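# Unload three sand cores from mould onto plywood

## Task

Remove three sand cores from the mould: the long core with the rounded nose, plus the two upright bladed cores that sit in the mould half on the robot's right side. Place all three on the plywood boards next to the mould and release them. The remaining two cores must stay upright in the mould.

## Robot and tools

Robot: two six-joint arms, left_arm and right_arm, each with a two-finger gripper and a wrist camera (cam_left_wrist, cam_right_wrist, both 896x504). Joint order, always: waist, shoulder, elbow, wrist pitch, wrist yaw, wrist roll. Stated ranges in rad: waist -2.618 to 3.054, shoulder 0.000 to 3.142, elbow 0.000 to 3.142, wrist pitch -1.571 to 1.571, wrist yaw -1.571 to 1.571, wrist roll -2.094 to 2.094. Real ends may differ by up to 0.059 rad.

Frames: the scene frame has its origin at table-top height midway between the nominal bases, +x out over the table, +z up, left_arm on the +y side (image left/right does not follow arm names). Calibrated bases: left_arm at (+0.031, +0.345, 0) m, quat_wxyz (+1.000, 0, 0, +0.008); right_arm at (+0.030, -0.335, 0) m, quat_wxyz (+1.000, 0, 0, -0.014); both have +z up. Each arm reports its end_effector_position (m) and end_effector_quat_wxyz in its own base frame; this point sits between the finger pads, about 1 cm short of the tips. Fingers point along gripper +z and close along gripper y. Reported hand poses may be off by a few cm, more at long reach.

Row format (shared by execute_actions and move): one flat list of 14 numbers covering both arms, each in [-1, 1]: left_arm's six joint numbers then its opening, then right_arm's six joint numbers then its opening. Joint numbers are offsets, not poses, measured from the Joint targets line as it stood when the action or move began (not from the previous row). Scale: 1.0 equals 2.224 rad for waist, shoulder and elbow, and 8.485 rad for the three wrist joints. The opening is absolute: +1 fully open, -1 shut. Send 0 offsets to hold an arm; resend its current opening to leave its gripper alone, since 0 there means half closed.

execute_actions: actions is a list of actions; each action is up to 15 rows, one per 1/30 s step, and a short action repeats its final row to fill 15 steps. An empty list just reports state. An action asking a joint more than 0.059 rad beyond its range is rejected for both arms; a malformed action, or a bad first action, rejects the whole call. cameras chooses images (omitted/null/["all"] = all, [] = none).

move: target is one 14-number row or a list of up to 15 rows, every row an offset from the same starting Joint targets. All joints travel together, so hands trace curves; no collision avoidance. speed (rad/s, 0.01 to 12.57, default 0.5) caps the fastest joint; one value or one per target. blend (rad) rounds corners at intermediate targets. opening_speed (at least 0.2 per second on the -1..+1 scale) makes finger changes gradual; use a low value when closing on cores. blocking=false returns early while the move continues. Whole path shares 10 s; lasts at least 0.5 s. The result adds a move: line, e.g. done, off_target (resting over 0.035 rad from target), moving, held, fault, plus limits=held if steps were withheld.

wait: seconds 0 to 10; arms keep their last command; a running move continues. stop: brakes a running move; needs braking room. zoom_image: camera (one of the wrist cameras in the latest images) and region [x0, y0, x1, y1] in pixels, at most 504x504. finished_scene: scene = current scene number; irreversible, call only when the cores lie on the boards released and the other two stand in the mould.

Reading results: Joint positions and Joint velocities list each arm's joints (rad, rad/s) then finger gap (m; 0.094 fully open). "within noise" means the arm is still. Joint targets are the base for your next offsets. grip_measured uses the opening scale and reads a bit wide when empty; under a firm grasp it reads roughly 3 mm narrower than the part, so it will not show a stop at contact. grip_effort_nm is motor effort (negative closing), not pad force. Joint torques include gravity, with offsets, and joints 1-3 wrap at ±28 N m. "joint sent to its limit" means a joint was clipped at its end; "joint command not followed" means the clearance check altered targets. Per step, targets stay within 0.339 rad (big joints) or 2.2 rad (wrist) of measured angles, and a target more than 200 mm of hand travel away is scaled back, so big moves may need several actions.

Cautions: never let a core fall or leave the table; do not release a core while it is still moving; approach slowly, since contact force grows with speed and with how far the target lies past the contact. Keep the two arms from hitting each other or gripping each other's fingers. After a push stalls, command targets back past the measured positions. Holding loads or straining toward unreachable poses heats motors: MOTOR HOT appears at 75 °C, at 90 °C the arm folds and idles, at 100 °C it goes limp. Loose objects may get nudged by outside disturbances; cables touching things count as arm contact.

Each tool is called by a JSON object that holds its "name" and its "arguments".

## Session

{"name": "execute_actions", "arguments": {"actions": []}}

Scene clock: 0.00 s.
left_arm: end_effector_position=(+0.3631, -0.0246, +0.2028) grip_measured=+1.000 grip_effort_nm=n/a end_effector_quat_wxyz=(+0.569, -0.059, +0.818, -0.064) | right_arm: end_effector_position=(+0.3464, +0.0127, +0.2781) grip_measured=+1.000 grip_effort_nm=n/a end_effector_quat_wxyz=(+0.512, -0.227, +0.829, +0.002)
Joint positions: left_arm=[-0.095 1.034 0.566 0.116 -0.051 -0.203 0.094] | right_arm=[-0.154 1.056 1.018 -0.499 -0.37 -0.476 0.094]
Joint velocities: within noise
Joint torques (N m): no reading
Heat: left arm: 32 °C; right arm: 36 °C.
Joint targets: left_arm=[-0.095 1.027 0.576 0.117 -0.051 -0.202] | right_arm=[-0.154 1.049 1.030 -0.497 -0.374 -0.475]
Tool commands: left_gripper/opening=+1.0 right_gripper/opening=+1.0

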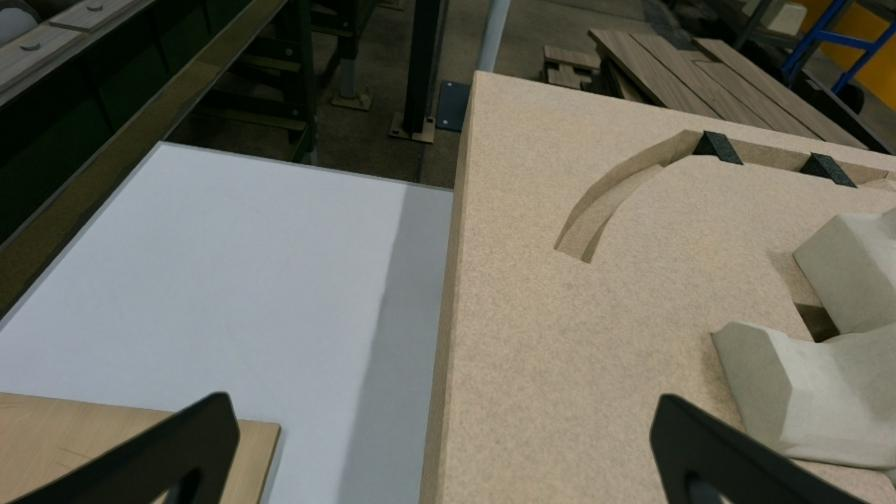

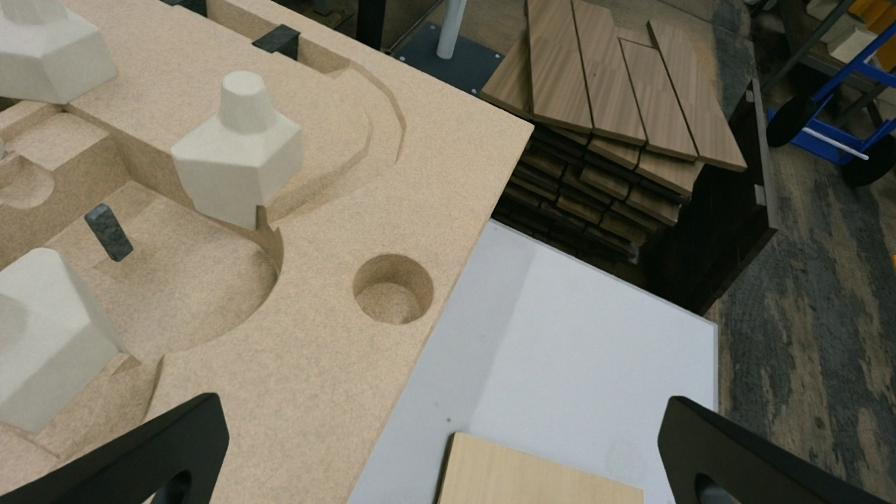

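{"name": "move", "arguments": {"target": [-0.137,0.175,0.512,-0.1669,0.006,0.0238,1,0.249,0.165,0.308,-0.0945,0.0441,0.056,1]}}

Scene clock: 26.93 s.
left_arm: end_effector_position=(+0.3030, -0.1230, +0.2965) grip_measured=+1.000 grip_effort_nm=0.027 end_effector_quat_wxyz=(+0.275, +0.183, +0.942, -0.052) | right_arm: end_effector_position=(+0.3030, +0.1287, +0.2937) grip_measured=+1.000 grip_effort_nm=0.027 end_effector_quat_wxyz=(+0.272, -0.193, +0.941, +0.056)
Joint positions: left_arm=[-0.393 1.403 1.691 -1.292 -0.007 -0.007 0.094] | right_arm=[0.395 1.408 1.686 -1.285 -0.006 -0.008 0.094]
Joint velocities: within noise
Joint torques (N m): left_arm=[-0.61 -3.06 6.67 1.43 0.08 0.01] | right_arm=[0.4 -3.51 7.53 0.85 0.04 0.04]
Heat: left arm: 36 °C; right arm: 39 °C.
Joint targets: left_arm=[-0.400 1.416 1.715 -1.299 0.000 -0.001] | right_arm=[0.400 1.416 1.715 -1.298 0.000 0.000]
move: done

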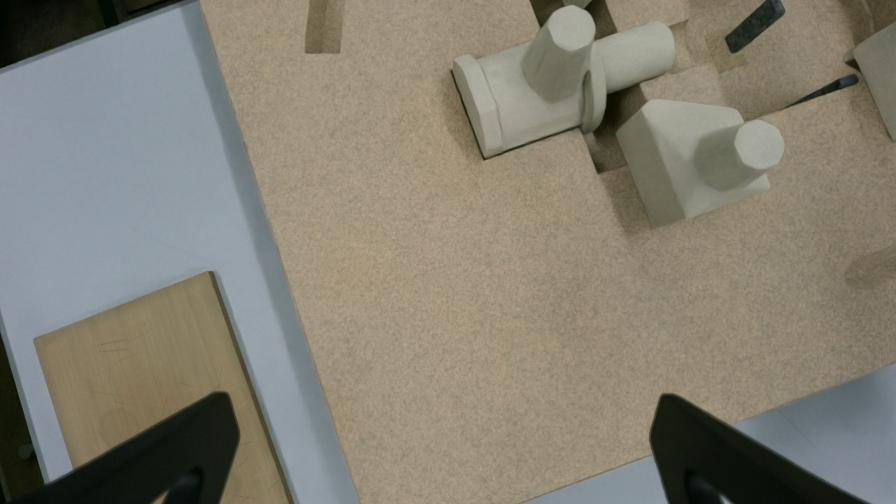

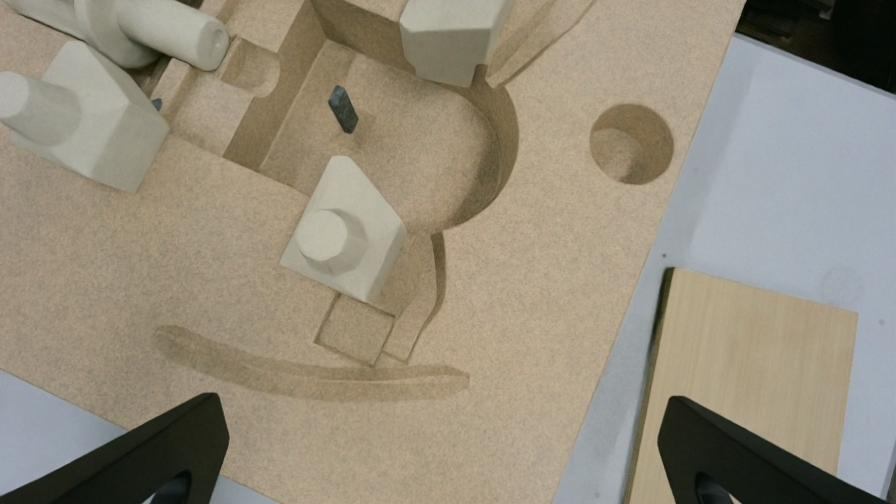

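{"name": "zoom_image", "arguments": {"camera": "cam_left_wrist", "region": [420, 0, 896, 268]}}

{"name": "zoom_image", "arguments": {"camera": "cam_right_wrist", "region": [0, 0, 500, 400]}}

Scaled by 1.059.

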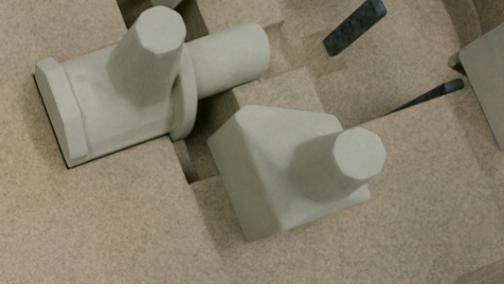

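Scaled by 1.008.

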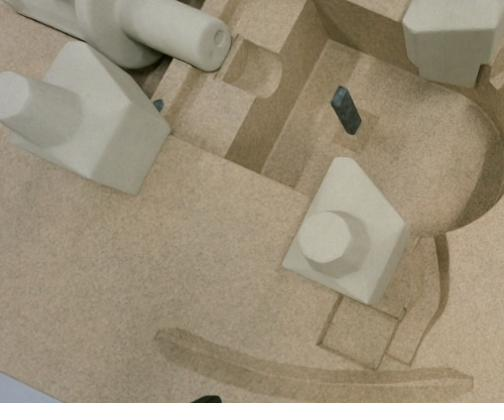

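{"name": "move", "arguments": {"target": [0,-0.0909,-0.0619,-0.00772,0,0,1,0,-0.0909,-0.0619,-0.00772,0,0,1]}}

Scene clock: 63.33 s.
left_arm: end_effector_position=(+0.2517, -0.1018, +0.3021) grip_measured=+1.000 grip_effort_nm=0.027 end_effector_quat_wxyz=(+0.280, +0.183, +0.941, -0.053) | right_arm: end_effector_position=(+0.2515, +0.1071, +0.3034) grip_measured=+1.000 grip_effort_nm=0.027 end_effector_quat_wxyz=(+0.283, -0.192, +0.938, +0.058)
Joint positions: left_arm=[-0.393 1.218 1.585 -1.36 -0.007 -0.007 0.094] | right_arm=[0.395 1.218 1.585 -1.351 -0.005 -0.007 0.094]
Joint velocities: within noise
Joint torques (N m): left_arm=[-0.51 -2.65 3.77 1.47 0.11 0.01] | right_arm=[0.44 -2.65 4.37 0.88 0.04 0.05]
Heat: left arm: 36 °C; right arm: 37 °C.
Joint targets: left_arm=[-0.400 1.214 1.577 -1.365 0.000 -0.001] | right_arm=[0.400 1.214 1.577 -1.364 0.000 0.001]
move: done

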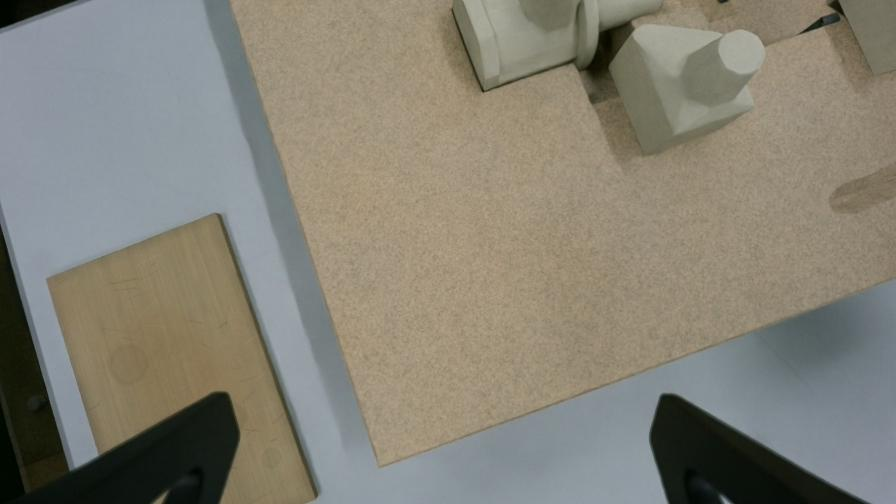

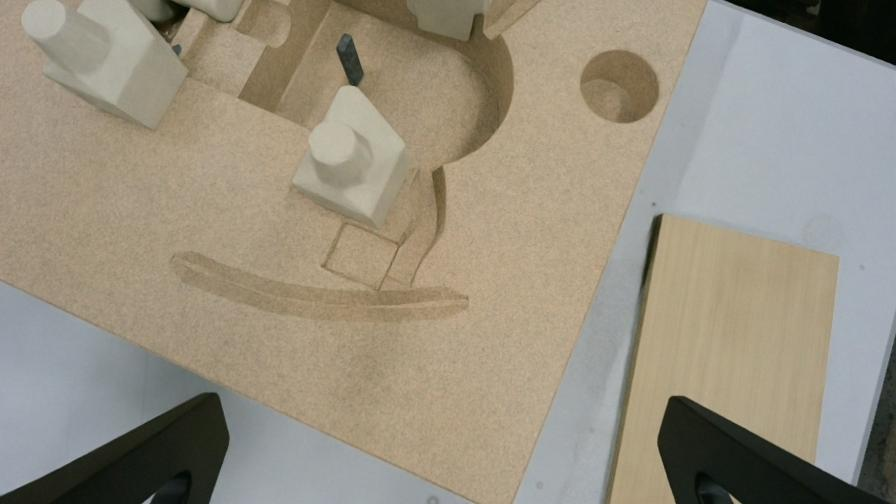

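{"name": "move", "arguments": {"target": [-0.0675,0.1987,0.1452,0.01412,0,0,1,0.027,0.1987,0.1452,0.01412,0,0,1]}}

Scene clock: 87.60 s.
left_arm: end_effector_position=(+0.3378, -0.2023, +0.2818) grip_measured=+1.000 grip_effort_nm=0.032 end_effector_quat_wxyz=(+0.257, +0.256, +0.929, -0.070) | right_arm: end_effector_position=(+0.3520, +0.1742, +0.2782) grip_measured=+1.000 grip_effort_nm=0.027 end_effector_quat_wxyz=(+0.253, -0.222, +0.940, +0.060)
Joint positions: left_arm=[-0.545 1.65 1.875 -1.257 -0.006 -0.006 0.094] | right_arm=[0.455 1.654 1.871 -1.262 -0.005 -0.007 0.094]
Joint velocities: within noise
Joint torques (N m): left_arm=[-0.38 -5.83 6.83 1.58 0.1 0] | right_arm=[0.46 -6.09 7.61 1.07 0.03 0.04]
Heat: left arm: 35 °C; right arm: 37 °C.
Joint targets: left_arm=[-0.550 1.655 1.900 -1.245 0.000 -0.001] | right_arm=[0.460 1.656 1.900 -1.244 0.000 0.000]
move: done

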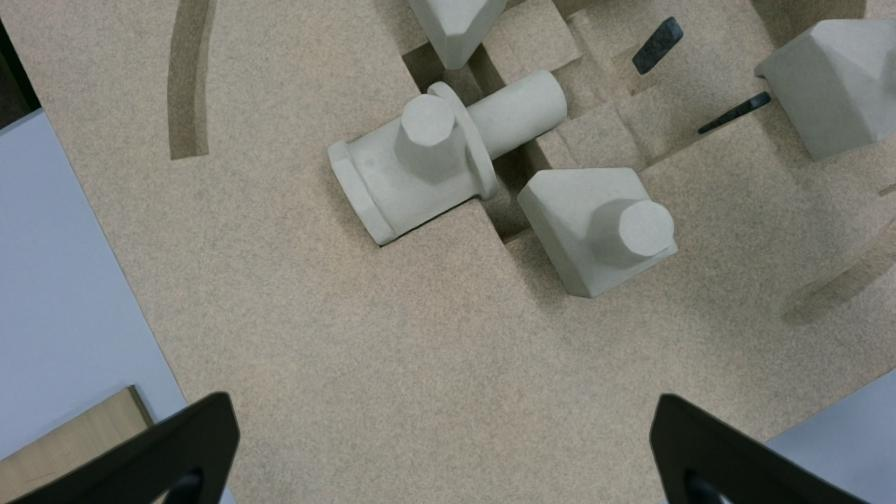

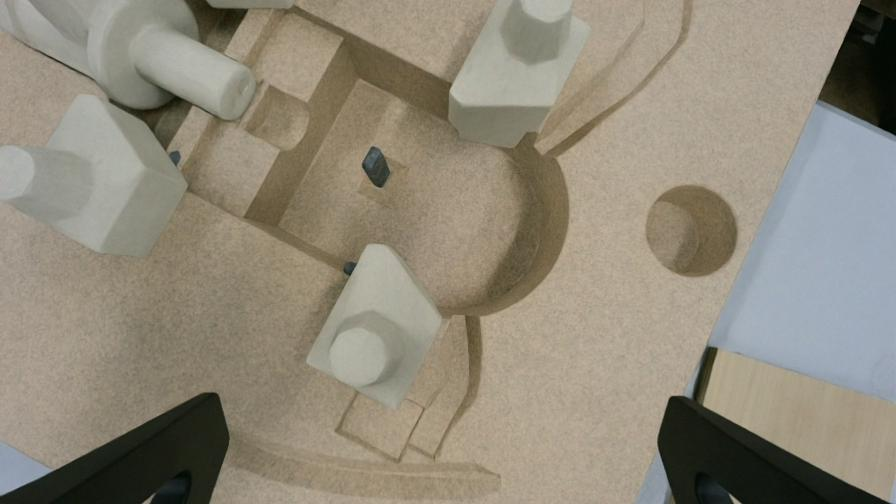

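{"name": "move", "arguments": {"target": [0,0,0,0,0,0,1,0.0393,0.0692,-0.0191,-0.00666,0,0.0707,1]}}

Scene clock: 138.70 s.
left_arm: end_effector_position=(+0.3378, -0.2023, +0.2818) grip_measured=+1.000 grip_effort_nm=0.032 end_effector_quat_wxyz=(+0.257, +0.256, +0.929, -0.070) | right_arm: end_effector_position=(+0.3465, +0.2106, +0.2178) grip_measured=+1.000 grip_effort_nm=0.022 end_effector_quat_wxyz=(+0.145, +0.024, +0.985, +0.095)
Joint positions: left_arm=[-0.545 1.65 1.875 -1.257 -0.006 -0.006 0.094] | right_arm=[0.542 1.8 1.864 -1.286 -0.004 0.592 0.094]
Joint velocities: within noise
Joint torques (N m): left_arm=[-0.28 -5.9 6.82 1.58 0.09 -0.01] | right_arm=[0.5 -6.8 4.89 0.53 0.03 0.07]
Heat: left arm: 38 °C; right arm: 38 °C.
Joint targets: left_arm=[-0.550 1.655 1.900 -1.245 0.000 -0.001] | right_arm=[0.548 1.810 1.858 -1.301 0.000 0.600]
move: done

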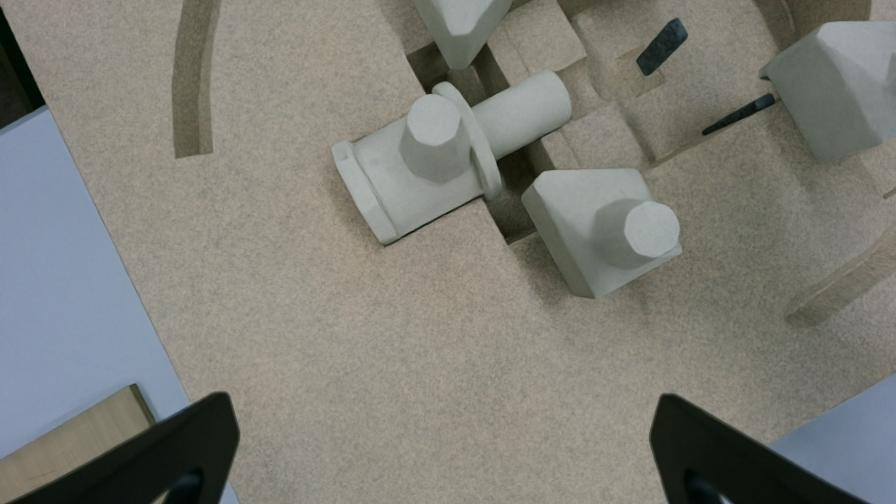

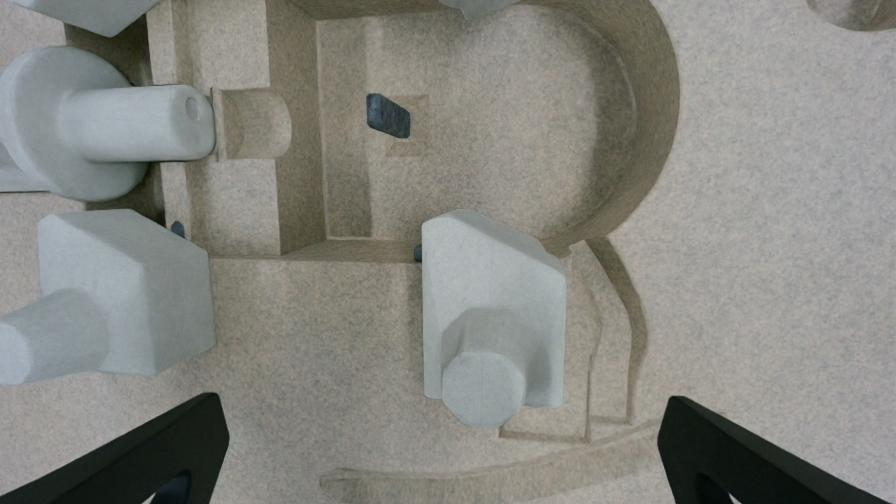

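{"name": "move", "arguments": {"target": [0,0,0,0,0,0,1,0.0045,0,0,0,0,-0.1862,1], "speed": 1.0, "cameras": ["cam_right_wrist"]}}

Scene clock: 157.93 s.
left_arm: end_effector_position=(+0.3378, -0.2023, +0.2818) grip_measured=+1.000 grip_effort_nm=0.032 end_effector_quat_wxyz=(+0.257, +0.256, +0.929, -0.070) | right_arm: end_effector_position=(+0.3447, +0.2131, +0.2177) grip_measured=+1.000 grip_effort_nm=0.017 end_effector_quat_wxyz=(-0.169, +0.679, -0.713, +0.036)
Joint positions: left_arm=[-0.545 1.65 1.875 -1.257 -0.006 -0.006 0.094] | right_arm=[0.551 1.8 1.864 -1.287 -0.001 -0.971 0.094]
Joint velocities: within noise
Joint torques (N m): left_arm=[-0.38 -5.91 6.87 1.58 0.08 0.01] | right_arm=[0.58 -6.79 4.89 0.53 0.01 -0.11]
Heat: left arm: 38 °C; right arm: 36 °C.
Joint targets: left_arm=[-0.550 1.655 1.900 -1.245 0.000 -0.001] | right_arm=[0.558 1.810 1.858 -1.301 0.000 -0.979]
move: done
Images, in order (width x height): cam_right_wrist 896x504.

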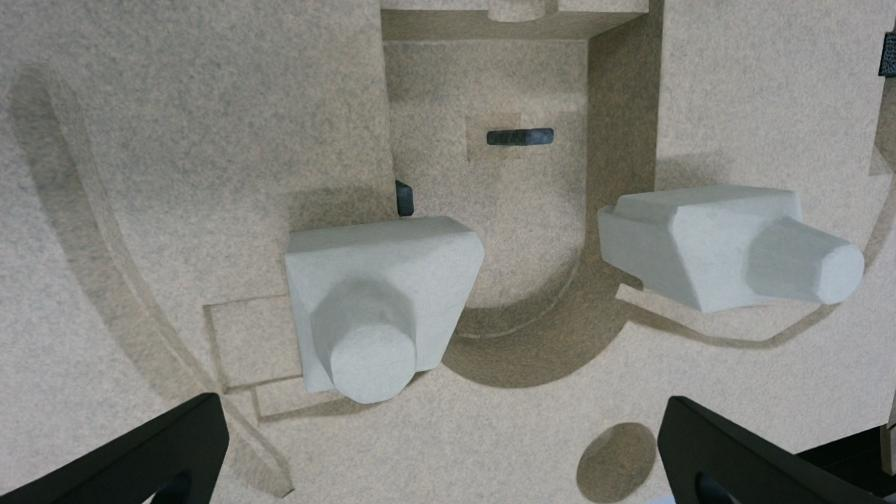

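{"name": "move", "arguments": {"target": [0,0,0,0,0,0,1,0,0.0878,0.009,-0.01197,0,0,1], "speed": 0.4}}

Scene clock: 161.53 s.
left_arm: end_effector_position=(+0.3378, -0.2023, +0.2818) grip_measured=+1.000 grip_effort_nm=0.037 end_effector_quat_wxyz=(+0.257, +0.256, +0.929, -0.070) | right_arm: end_effector_position=(+0.3345, +0.2068, +0.1370) grip_measured=+1.000 grip_effort_nm=0.017 end_effector_quat_wxyz=(-0.025, +0.690, -0.724, +0.005)
Joint positions: left_arm=[-0.545 1.65 1.875 -1.257 -0.006 -0.006 0.094] | right_arm=[0.551 2 1.864 -1.384 0 -0.972 0.094]
Joint velocities: within noise
Joint torques (N m): left_arm=[-0.38 -5.89 6.84 1.57 0.09 0.01] | right_arm=[0.61 -8.46 6.2 0.03 -0.01 -0.12]
Heat: left arm: 38 °C; right arm: 36 °C.
Joint targets: left_arm=[-0.550 1.655 1.900 -1.245 0.000 -0.001] | right_arm=[0.558 2.005 1.878 -1.402 0.000 -0.979]
move: done

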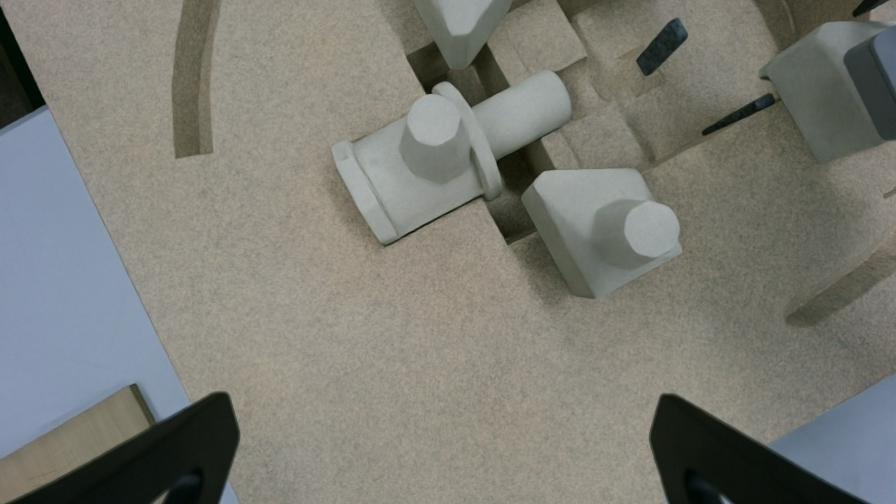

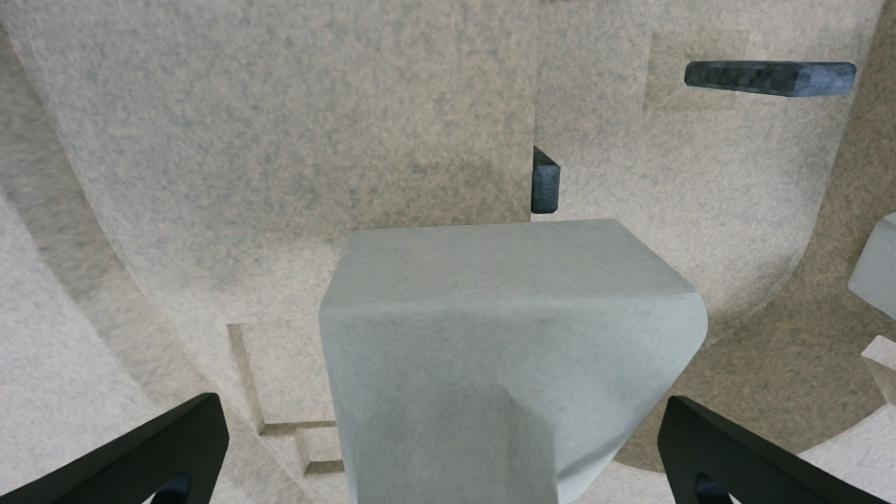

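{"name": "move", "arguments": {"target": [0,0,0,0,0,0,1,0,0,0,0,0,0,-0.35], "opening_speed": 0.6, "cameras": ["cam_right_wrist"]}}

{"name": "move", "arguments": {"target": [0,0,0,0,0,0,1,0,0,0,0,0,0,-0.55], "opening_speed": 0.2, "cameras": ["cam_right_wrist"]}}

Scene clock: 168.53 s.
left_arm: end_effector_position=(+0.3378, -0.2023, +0.2818) grip_measured=+1.000 grip_effort_nm=0.042 end_effector_quat_wxyz=(+0.257, +0.256, +0.929, -0.070) | right_arm: end_effector_position=(+0.3400, +0.2063, +0.1373) grip_measured=+0.344 grip_effort_nm=-1.004 end_effector_quat_wxyz=(-0.032, +0.689, -0.723, +0.016)
Joint positions: left_arm=[-0.545 1.65 1.875 -1.257 -0.006 -0.006 0.094] | right_arm=[0.551 2 1.864 -1.366 0.018 -0.972 0.063]
Joint velocities: within noise
Joint torques (N m): left_arm=[-0.46 -5.85 6.89 1.58 0.08 0] | right_arm=[0.59 -8.47 6.24 -0.1 -0.17 -0.12]
Heat: left arm: 38 °C; right arm: 37 °C.
Joint targets: left_arm=[-0.550 1.655 1.900 -1.245 0.000 -0.001] | right_arm=[0.558 2.005 1.878 -1.402 0.000 -0.979]
move: off_target (right_arm); right_arm: the wrist pitch is farthest, 0.036 rad from its target
Images, in order (width x height): cam_right_wrist 896x504.

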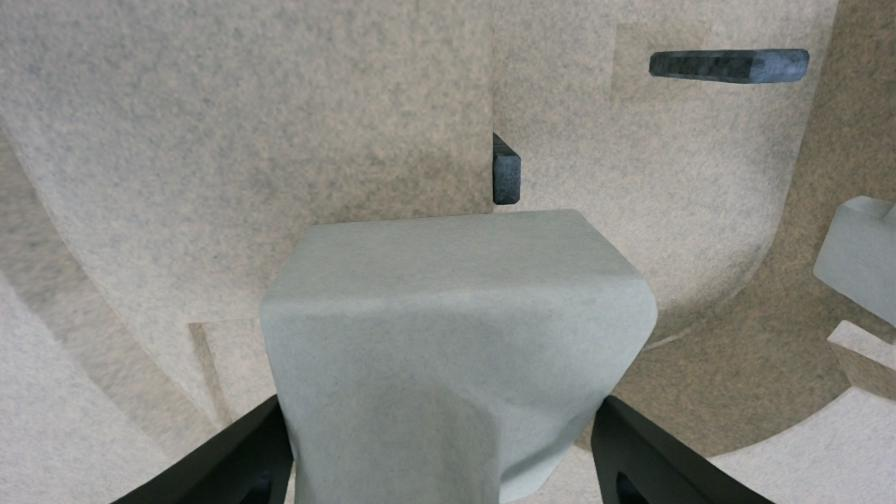

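Scene clock: 169.73 s.
left_arm: end_effector_position=(+0.3378, -0.2023, +0.2818) grip_measured=+1.000 grip_effort_nm=0.032 end_effector_quat_wxyz=(+0.257, +0.256, +0.929, -0.070) | right_arm: end_effector_position=(+0.3400, +0.2063, +0.1373) grip_measured=+0.344 grip_effort_nm=-1.004 end_effector_quat_wxyz=(-0.032, +0.689, -0.723, +0.016)
Joint positions: left_arm=[-0.545 1.65 1.875 -1.257 -0.006 -0.006 0.094] | right_arm=[0.551 2 1.864 -1.366 0.018 -0.972 0.063]
Joint velocities: within noise
Joint torques (N m): left_arm=[-0.4 -5.85 6.89 1.57 0.08 0] | right_arm=[0.59 -8.49 6.26 -0.1 -0.17 -0.12]
Heat: left arm: 38 °C; right arm: 37 °C.
Joint targets: left_arm=[-0.550 1.655 1.900 -1.245 0.000 -0.001] | right_arm=[0.558 2.005 1.878 -1.402 0.000 -0.979]
move: off_target (right_arm); right_arm: the wrist pitch is farthest, 0.036 rad from its target
Images, in order (width x height): cam_right_wrist 896x504.

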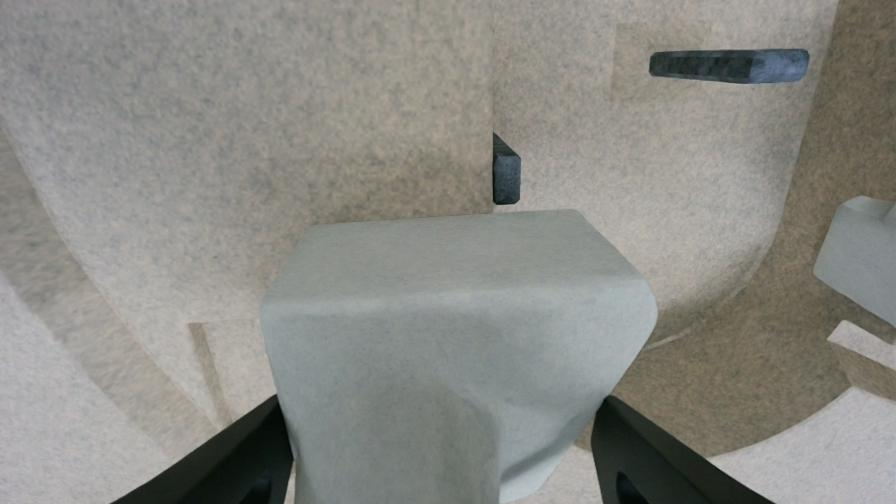

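{"name": "move", "arguments": {"target": [0,0,0,0,0,0,1,0,0,0,0,0,0,0.9], "opening_speed": 1.5, "cameras": []}}

{"name": "move", "arguments": {"target": [0,0,0,0,0,0,1,0,0.0054,0.045,-0.01037,0,0,0.9], "cameras": ["cam_right_wrist"]}}

Scene clock: 176.80 s.
left_arm: end_effector_position=(+0.3378, -0.2023, +0.2818) grip_measured=+1.000 grip_effort_nm=0.037 end_effector_quat_wxyz=(+0.257, +0.256, +0.929, -0.070) | right_arm: end_effector_position=(+0.3355, +0.2051, +0.1370) grip_measured=+0.897 grip_effort_nm=0.173 end_effector_quat_wxyz=(-0.024, +0.690, -0.724, +0.011)
Joint positions: left_arm=[-0.545 1.65 1.875 -1.257 -0.006 -0.006 0.094] | right_arm=[0.551 2 1.864 -1.384 0.011 -0.972 0.089]
Joint velocities: within noise
Joint torques (N m): left_arm=[-0.43 -5.93 6.83 1.58 0.08 -0.01] | right_arm=[0.7 -8.44 6.2 0.06 -0.09 -0.12]
Heat: left arm: 38 °C; right arm: 39 °C.
Joint targets: left_arm=[-0.550 1.655 1.900 -1.245 0.000 -0.001] | right_arm=[0.558 2.005 1.878 -1.402 0.000 -0.979]
move: done
No camera images: "cameras" was empty.

Scene clock: 177.83 s.
left_arm: end_effector_position=(+0.3378, -0.2023, +0.2818) grip_measured=+1.000 grip_effort_nm=0.032 end_effector_quat_wxyz=(+0.257, +0.256, +0.929, -0.070) | right_arm: end_effector_position=(+0.3327, +0.2035, +0.1582) grip_measured=+0.897 grip_effort_nm=0.178 end_effector_quat_wxyz=(-0.023, +0.690, -0.724, +0.010)
Joint positions: left_arm=[-0.545 1.65 1.875 -1.257 -0.006 -0.006 0.094] | right_arm=[0.551 2.002 1.952 -1.472 0.01 -0.972 0.089]
Joint velocities: within noise
Joint torques (N m): left_arm=[-0.34 -5.91 6.86 1.57 0.08 0.01] | right_arm=[0.58 -7.61 7.16 0.1 -0.1 -0.12]
Heat: left arm: 38 °C; right arm: 39 °C.
Joint targets: left_arm=[-0.550 1.655 1.900 -1.245 0.000 -0.001] | right_arm=[0.558 2.017 1.978 -1.490 0.000 -0.979]
move: done
Images, in order (width x height): cam_right_wrist 896x504.

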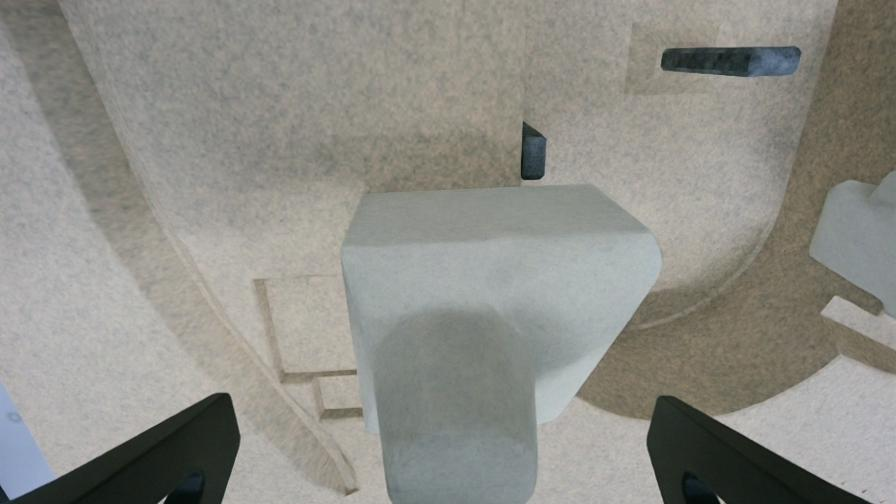

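{"name": "move", "arguments": {"target": [0,0,0,0,0,0,1,-0.002,0.0045,0.0015,0,0,0,0.0], "opening_speed": 1.0, "cameras": ["cam_right_wrist"]}}

{"name": "move", "arguments": {"target": [0,0,0,0,0,0,1,0,0,0,0,0,0,-0.45], "opening_speed": 0.25, "cameras": ["cam_right_wrist"]}}

Scene clock: 186.77 s.
left_arm: end_effector_position=(+0.3378, -0.2023, +0.2818) grip_measured=+1.000 grip_effort_nm=0.037 end_effector_quat_wxyz=(+0.257, +0.256, +0.929, -0.070) | right_arm: end_effector_position=(+0.3326, +0.2035, +0.1540) grip_measured=+0.003 grip_effort_nm=-0.125 end_effector_quat_wxyz=(-0.017, +0.690, -0.724, +0.009)
Joint positions: left_arm=[-0.545 1.65 1.875 -1.257 -0.006 -0.006 0.094] | right_arm=[0.551 2.013 1.952 -1.474 0.01 -0.972 0.047]
Joint velocities: within noise
Joint torques (N m): left_arm=[-0.42 -5.89 6.95 1.57 0.09 -0.01] | right_arm=[0.21 -7.77 7.41 0.01 -0.1 -0.12]
Heat: left arm: 38 °C; right arm: 38 °C.
Joint targets: left_arm=[-0.550 1.655 1.900 -1.245 0.000 -0.001] | right_arm=[0.553 2.027 1.981 -1.490 0.000 -0.979]
move: done
Images, in order (width x height): cam_right_wrist 896x504.

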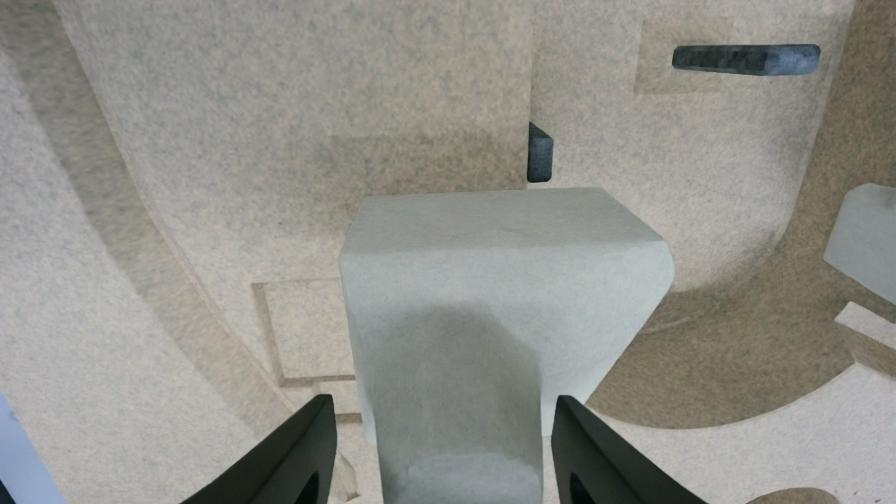

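Scene clock: 188.77 s.
left_arm: end_effector_position=(+0.3378, -0.2023, +0.2818) grip_measured=+1.000 grip_effort_nm=0.032 end_effector_quat_wxyz=(+0.257, +0.256, +0.929, -0.070) | right_arm: end_effector_position=(+0.3334, +0.2041, +0.1541) grip_measured=-0.323 grip_effort_nm=-0.999 end_effector_quat_wxyz=(-0.019, +0.690, -0.724, +0.009)
Joint positions: left_arm=[-0.545 1.65 1.875 -1.257 -0.006 -0.006 0.094] | right_arm=[0.551 2.013 1.952 -1.47 0.01 -0.972 0.032]
Joint velocities: within noise
Joint torques (N m): left_arm=[-0.35 -5.9 6.86 1.57 0.09 0] | right_arm=[0.2 -7.79 7.45 0 -0.1 -0.12]
Heat: left arm: 38 °C; right arm: 38 °C.
Joint targets: left_arm=[-0.550 1.655 1.900 -1.245 0.000 -0.001] | right_arm=[0.553 2.027 1.981 -1.490 0.000 -0.980]
move: done
Images, in order (width x height): cam_right_wrist 896x504.

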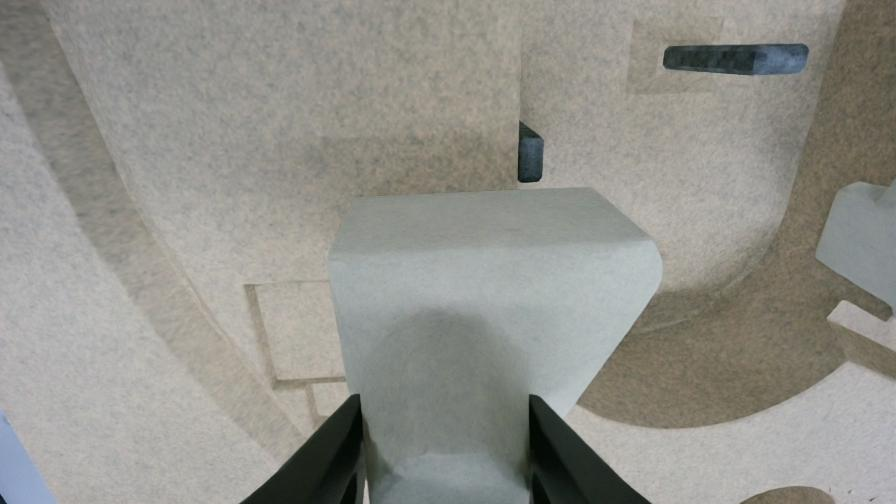

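{"name": "move", "arguments": {"target": [0,0,0,0,0,0,1,0,-0.0072,0.0288,-0.00536,0,0,-0.45], "speed": 0.1}}

Scene clock: 199.20 s.
left_arm: end_effector_position=(+0.3378, -0.2023, +0.2818) grip_measured=+1.000 grip_effort_nm=0.022 end_effector_quat_wxyz=(+0.257, +0.256, +0.929, -0.070) | right_arm: end_effector_position=(+0.3331, +0.2039, +0.1648) grip_measured=-0.323 grip_effort_nm=-1.004 end_effector_quat_wxyz=(-0.020, +0.690, -0.724, +0.009)
Joint positions: left_arm=[-0.545 1.65 1.875 -1.257 -0.006 -0.006 0.094] | right_arm=[0.551 2.019 2.004 -1.514 0.01 -0.972 0.032]
Joint velocities: within noise
Joint torques (N m): left_arm=[-0.39 -5.87 6.82 1.58 0.08 -0.01] | right_arm=[0.2 -9.47 8.31 -0.03 -0.1 -0.12]
Heat: left arm: 38 °C; right arm: 37 °C.
Joint targets: left_arm=[-0.550 1.655 1.900 -1.245 0.000 -0.001] | right_arm=[0.553 2.011 2.045 -1.536 0.000 -0.980]
move: off_target (right_arm); right_arm: the elbow is farthest, 0.041 rad from its target

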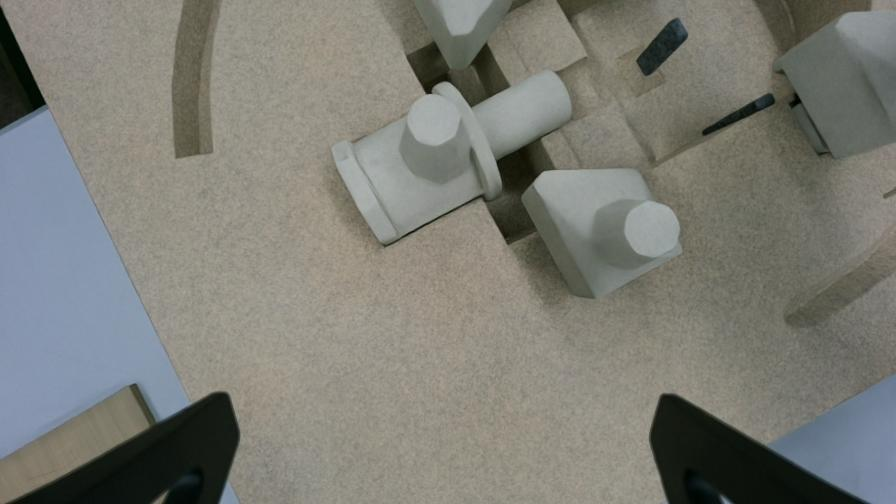

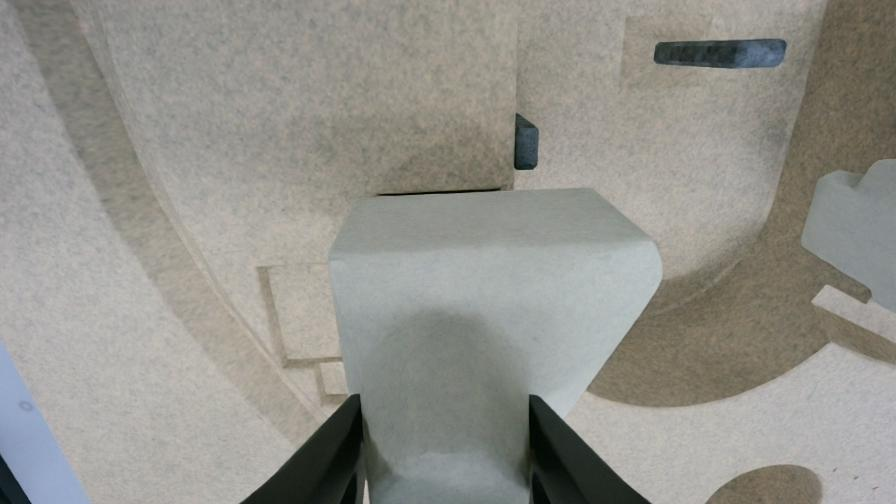

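{"name": "move", "arguments": {"target": [[0,0,0,0,0,0,1,0,-0.0384,-0.0079,0.0053,0,0,-0.45],[0,0,0,0,0,0,1,0,-0.072,-0.0168,0.0106,0,0,-0.45]], "speed": 0.15}}

Scene clock: 202.83 s.
left_arm: end_effector_position=(+0.3378, -0.2023, +0.2818) grip_measured=+1.000 grip_effort_nm=0.027 end_effector_quat_wxyz=(+0.257, +0.256, +0.929, -0.070) | right_arm: end_effector_position=(+0.3330, +0.2038, +0.2093) grip_measured=-0.323 grip_effort_nm=-1.009 end_effector_quat_wxyz=(-0.093, +0.687, -0.721, +0.025)
Joint positions: left_arm=[-0.545 1.65 1.875 -1.257 -0.006 -0.006 0.094] | right_arm=[0.551 1.901 2.004 -1.482 0.01 -0.972 0.032]
Joint velocities: within noise
Joint torques (N m): left_arm=[-0.47 -5.91 6.89 1.58 0.1 0.02] | right_arm=[0.1 -12.26 5.34 0.74 -0.1 -0.12]
Heat: left arm: 38 °C; right arm: 38 °C.
Joint targets: left_arm=[-0.550 1.655 1.900 -1.245 0.000 -0.001] | right_arm=[0.553 1.851 2.008 -1.446 0.000 -0.980]
move: off_target (right_arm); right_arm: the shoulder is farthest, 0.050 rad from its target

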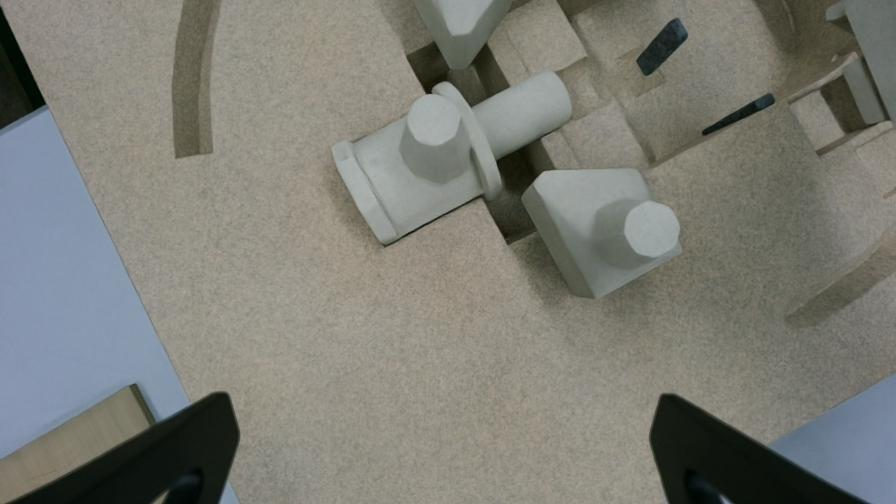

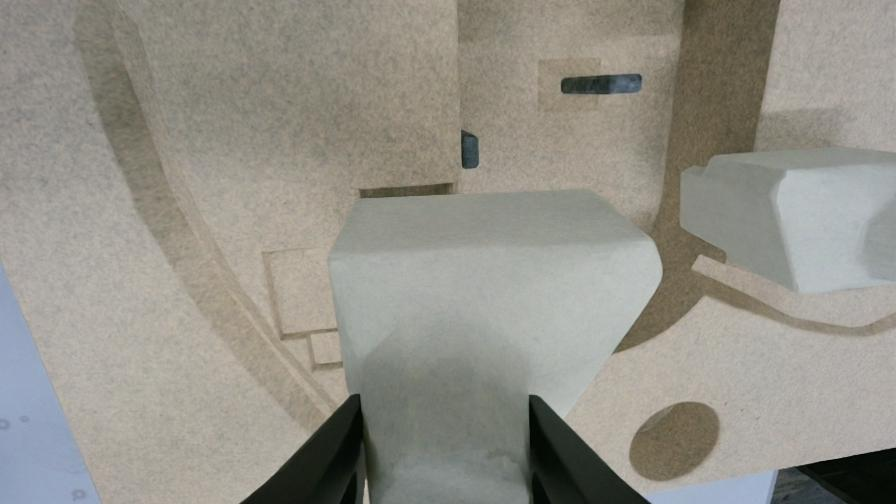

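{"name": "zoom_image", "arguments": {"camera": "cam_left_wrist", "region": [640, 0, 896, 200]}}

Scaled by 1.969.

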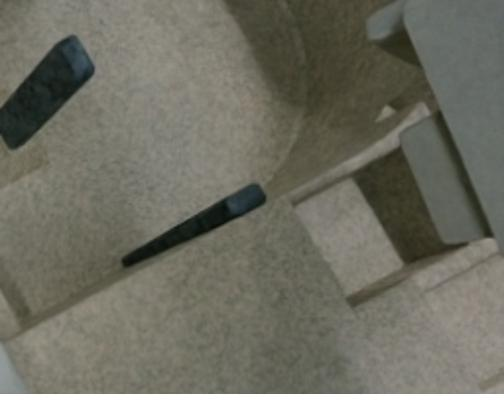

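{"name": "move", "arguments": {"target": [0,0,0,0,0,0,1,0,-0.0432,-0.0135,0.0074,0,0,-0.45], "speed": 0.15}}

{"name": "zoom_image", "arguments": {"camera": "cam_left_wrist", "region": [640, 0, 896, 200]}}

Scene clock: 219.20 s.
left_arm: end_effector_position=(+0.3378, -0.2023, +0.2818) grip_measured=+1.000 grip_effort_nm=0.037 end_effector_quat_wxyz=(+0.257, +0.256, +0.929, -0.070) | right_arm: end_effector_position=(+0.3310, +0.2027, +0.2400) grip_measured=-0.323 grip_effort_nm=-1.009 end_effector_quat_wxyz=(-0.151, +0.681, -0.715, +0.037)
Joint positions: left_arm=[-0.545 1.65 1.875 -1.257 -0.006 -0.006 0.094] | right_arm=[0.551 1.804 1.977 -1.432 0.009 -0.972 0.032]
Joint velocities: within noise
Joint torques (N m): left_arm=[-0.38 -5.85 6.86 1.57 0.08 0.03] | right_arm=[0.2 -11.41 5.23 1.07 -0.09 -0.12]
Heat: left arm: 39 °C; right arm: 40 °C.
Joint targets: left_arm=[-0.550 1.655 1.900 -1.245 0.000 -0.001] | right_arm=[0.553 1.755 1.978 -1.383 0.000 -0.980]
move: off_target (right_arm); right_arm: the shoulder is farthest, 0.050 rad from its target

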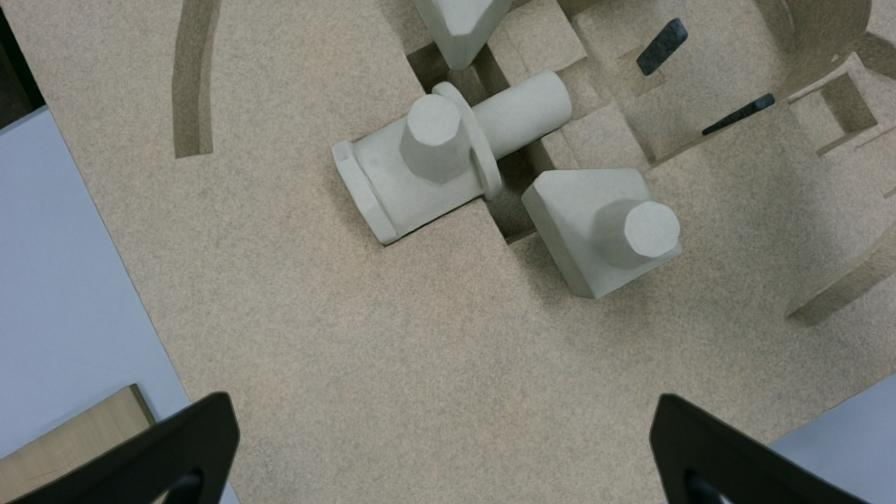

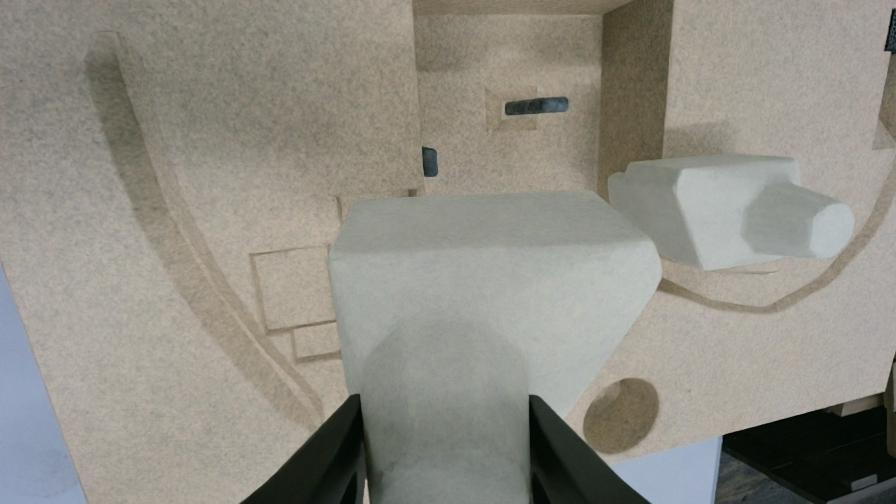

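Scaled by 1.969.

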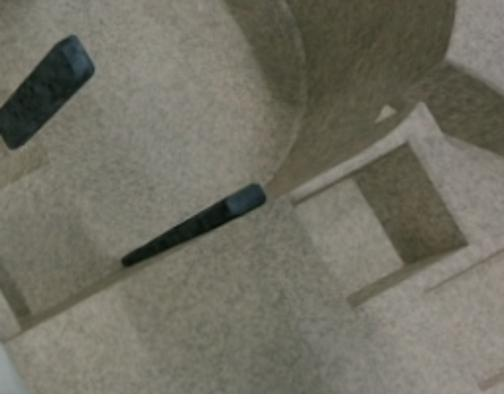

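{"name": "move", "arguments": {"target": [-0.1844,-0.553,-0.5436,0.1154,0,0,1,0,0,0,0,0,0,-0.45], "speed": 0.8, "cameras": ["cam_left_wrist"]}}

Scene clock: 227.60 s.
left_arm: end_effector_position=(+0.1467, -0.2033, +0.3451) grip_measured=+1.000 grip_effort_nm=0.037 end_effector_quat_wxyz=(+0.620, +0.325, +0.638, -0.320) | right_arm: end_effector_position=(+0.3314, +0.2029, +0.2401) grip_measured=-0.323 grip_effort_nm=-0.999 end_effector_quat_wxyz=(-0.151, +0.681, -0.715, +0.037)
Joint positions: left_arm=[-0.952 0.438 0.699 -0.288 -0.004 -0.006 0.094] | right_arm=[0.551 1.804 1.977 -1.43 0.009 -0.972 0.032]
Joint velocities: within noise
Joint torques (N m): left_arm=[-0.54 0.76 4.55 2.47 0.06 -0.01] | right_arm=[0.23 -11.44 5.24 1.04 -0.1 -0.12]
Heat: left arm: 38 °C; right arm: 42 °C.
Joint targets: left_arm=[-0.960 0.425 0.691 -0.266 -0.001 0.000] | right_arm=[0.553 1.755 1.978 -1.383 0.000 -0.980]
move: off_target (right_arm); right_arm: the shoulder is farthest, 0.049 rad from its target
Images, in order (width x height): cam_left_wrist 896x504.

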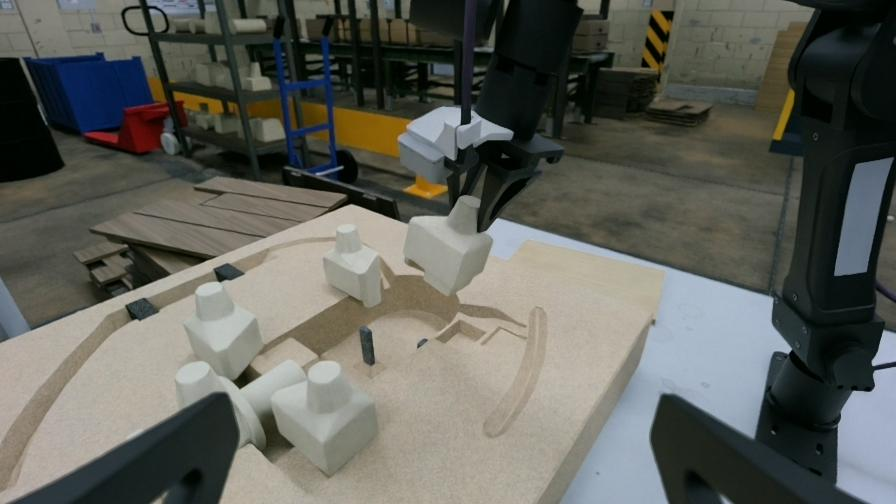

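{"name": "zoom_image", "arguments": {"camera": "cam_left_wrist", "region": [300, 80, 640, 340]}}

Scaled by 1.482.

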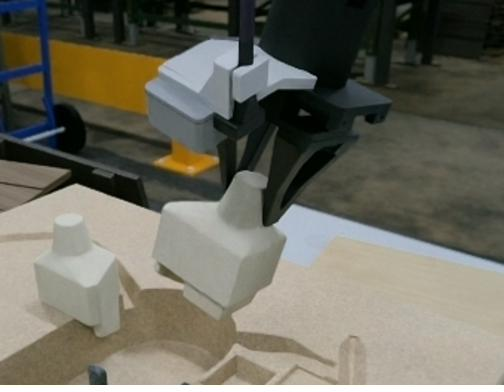

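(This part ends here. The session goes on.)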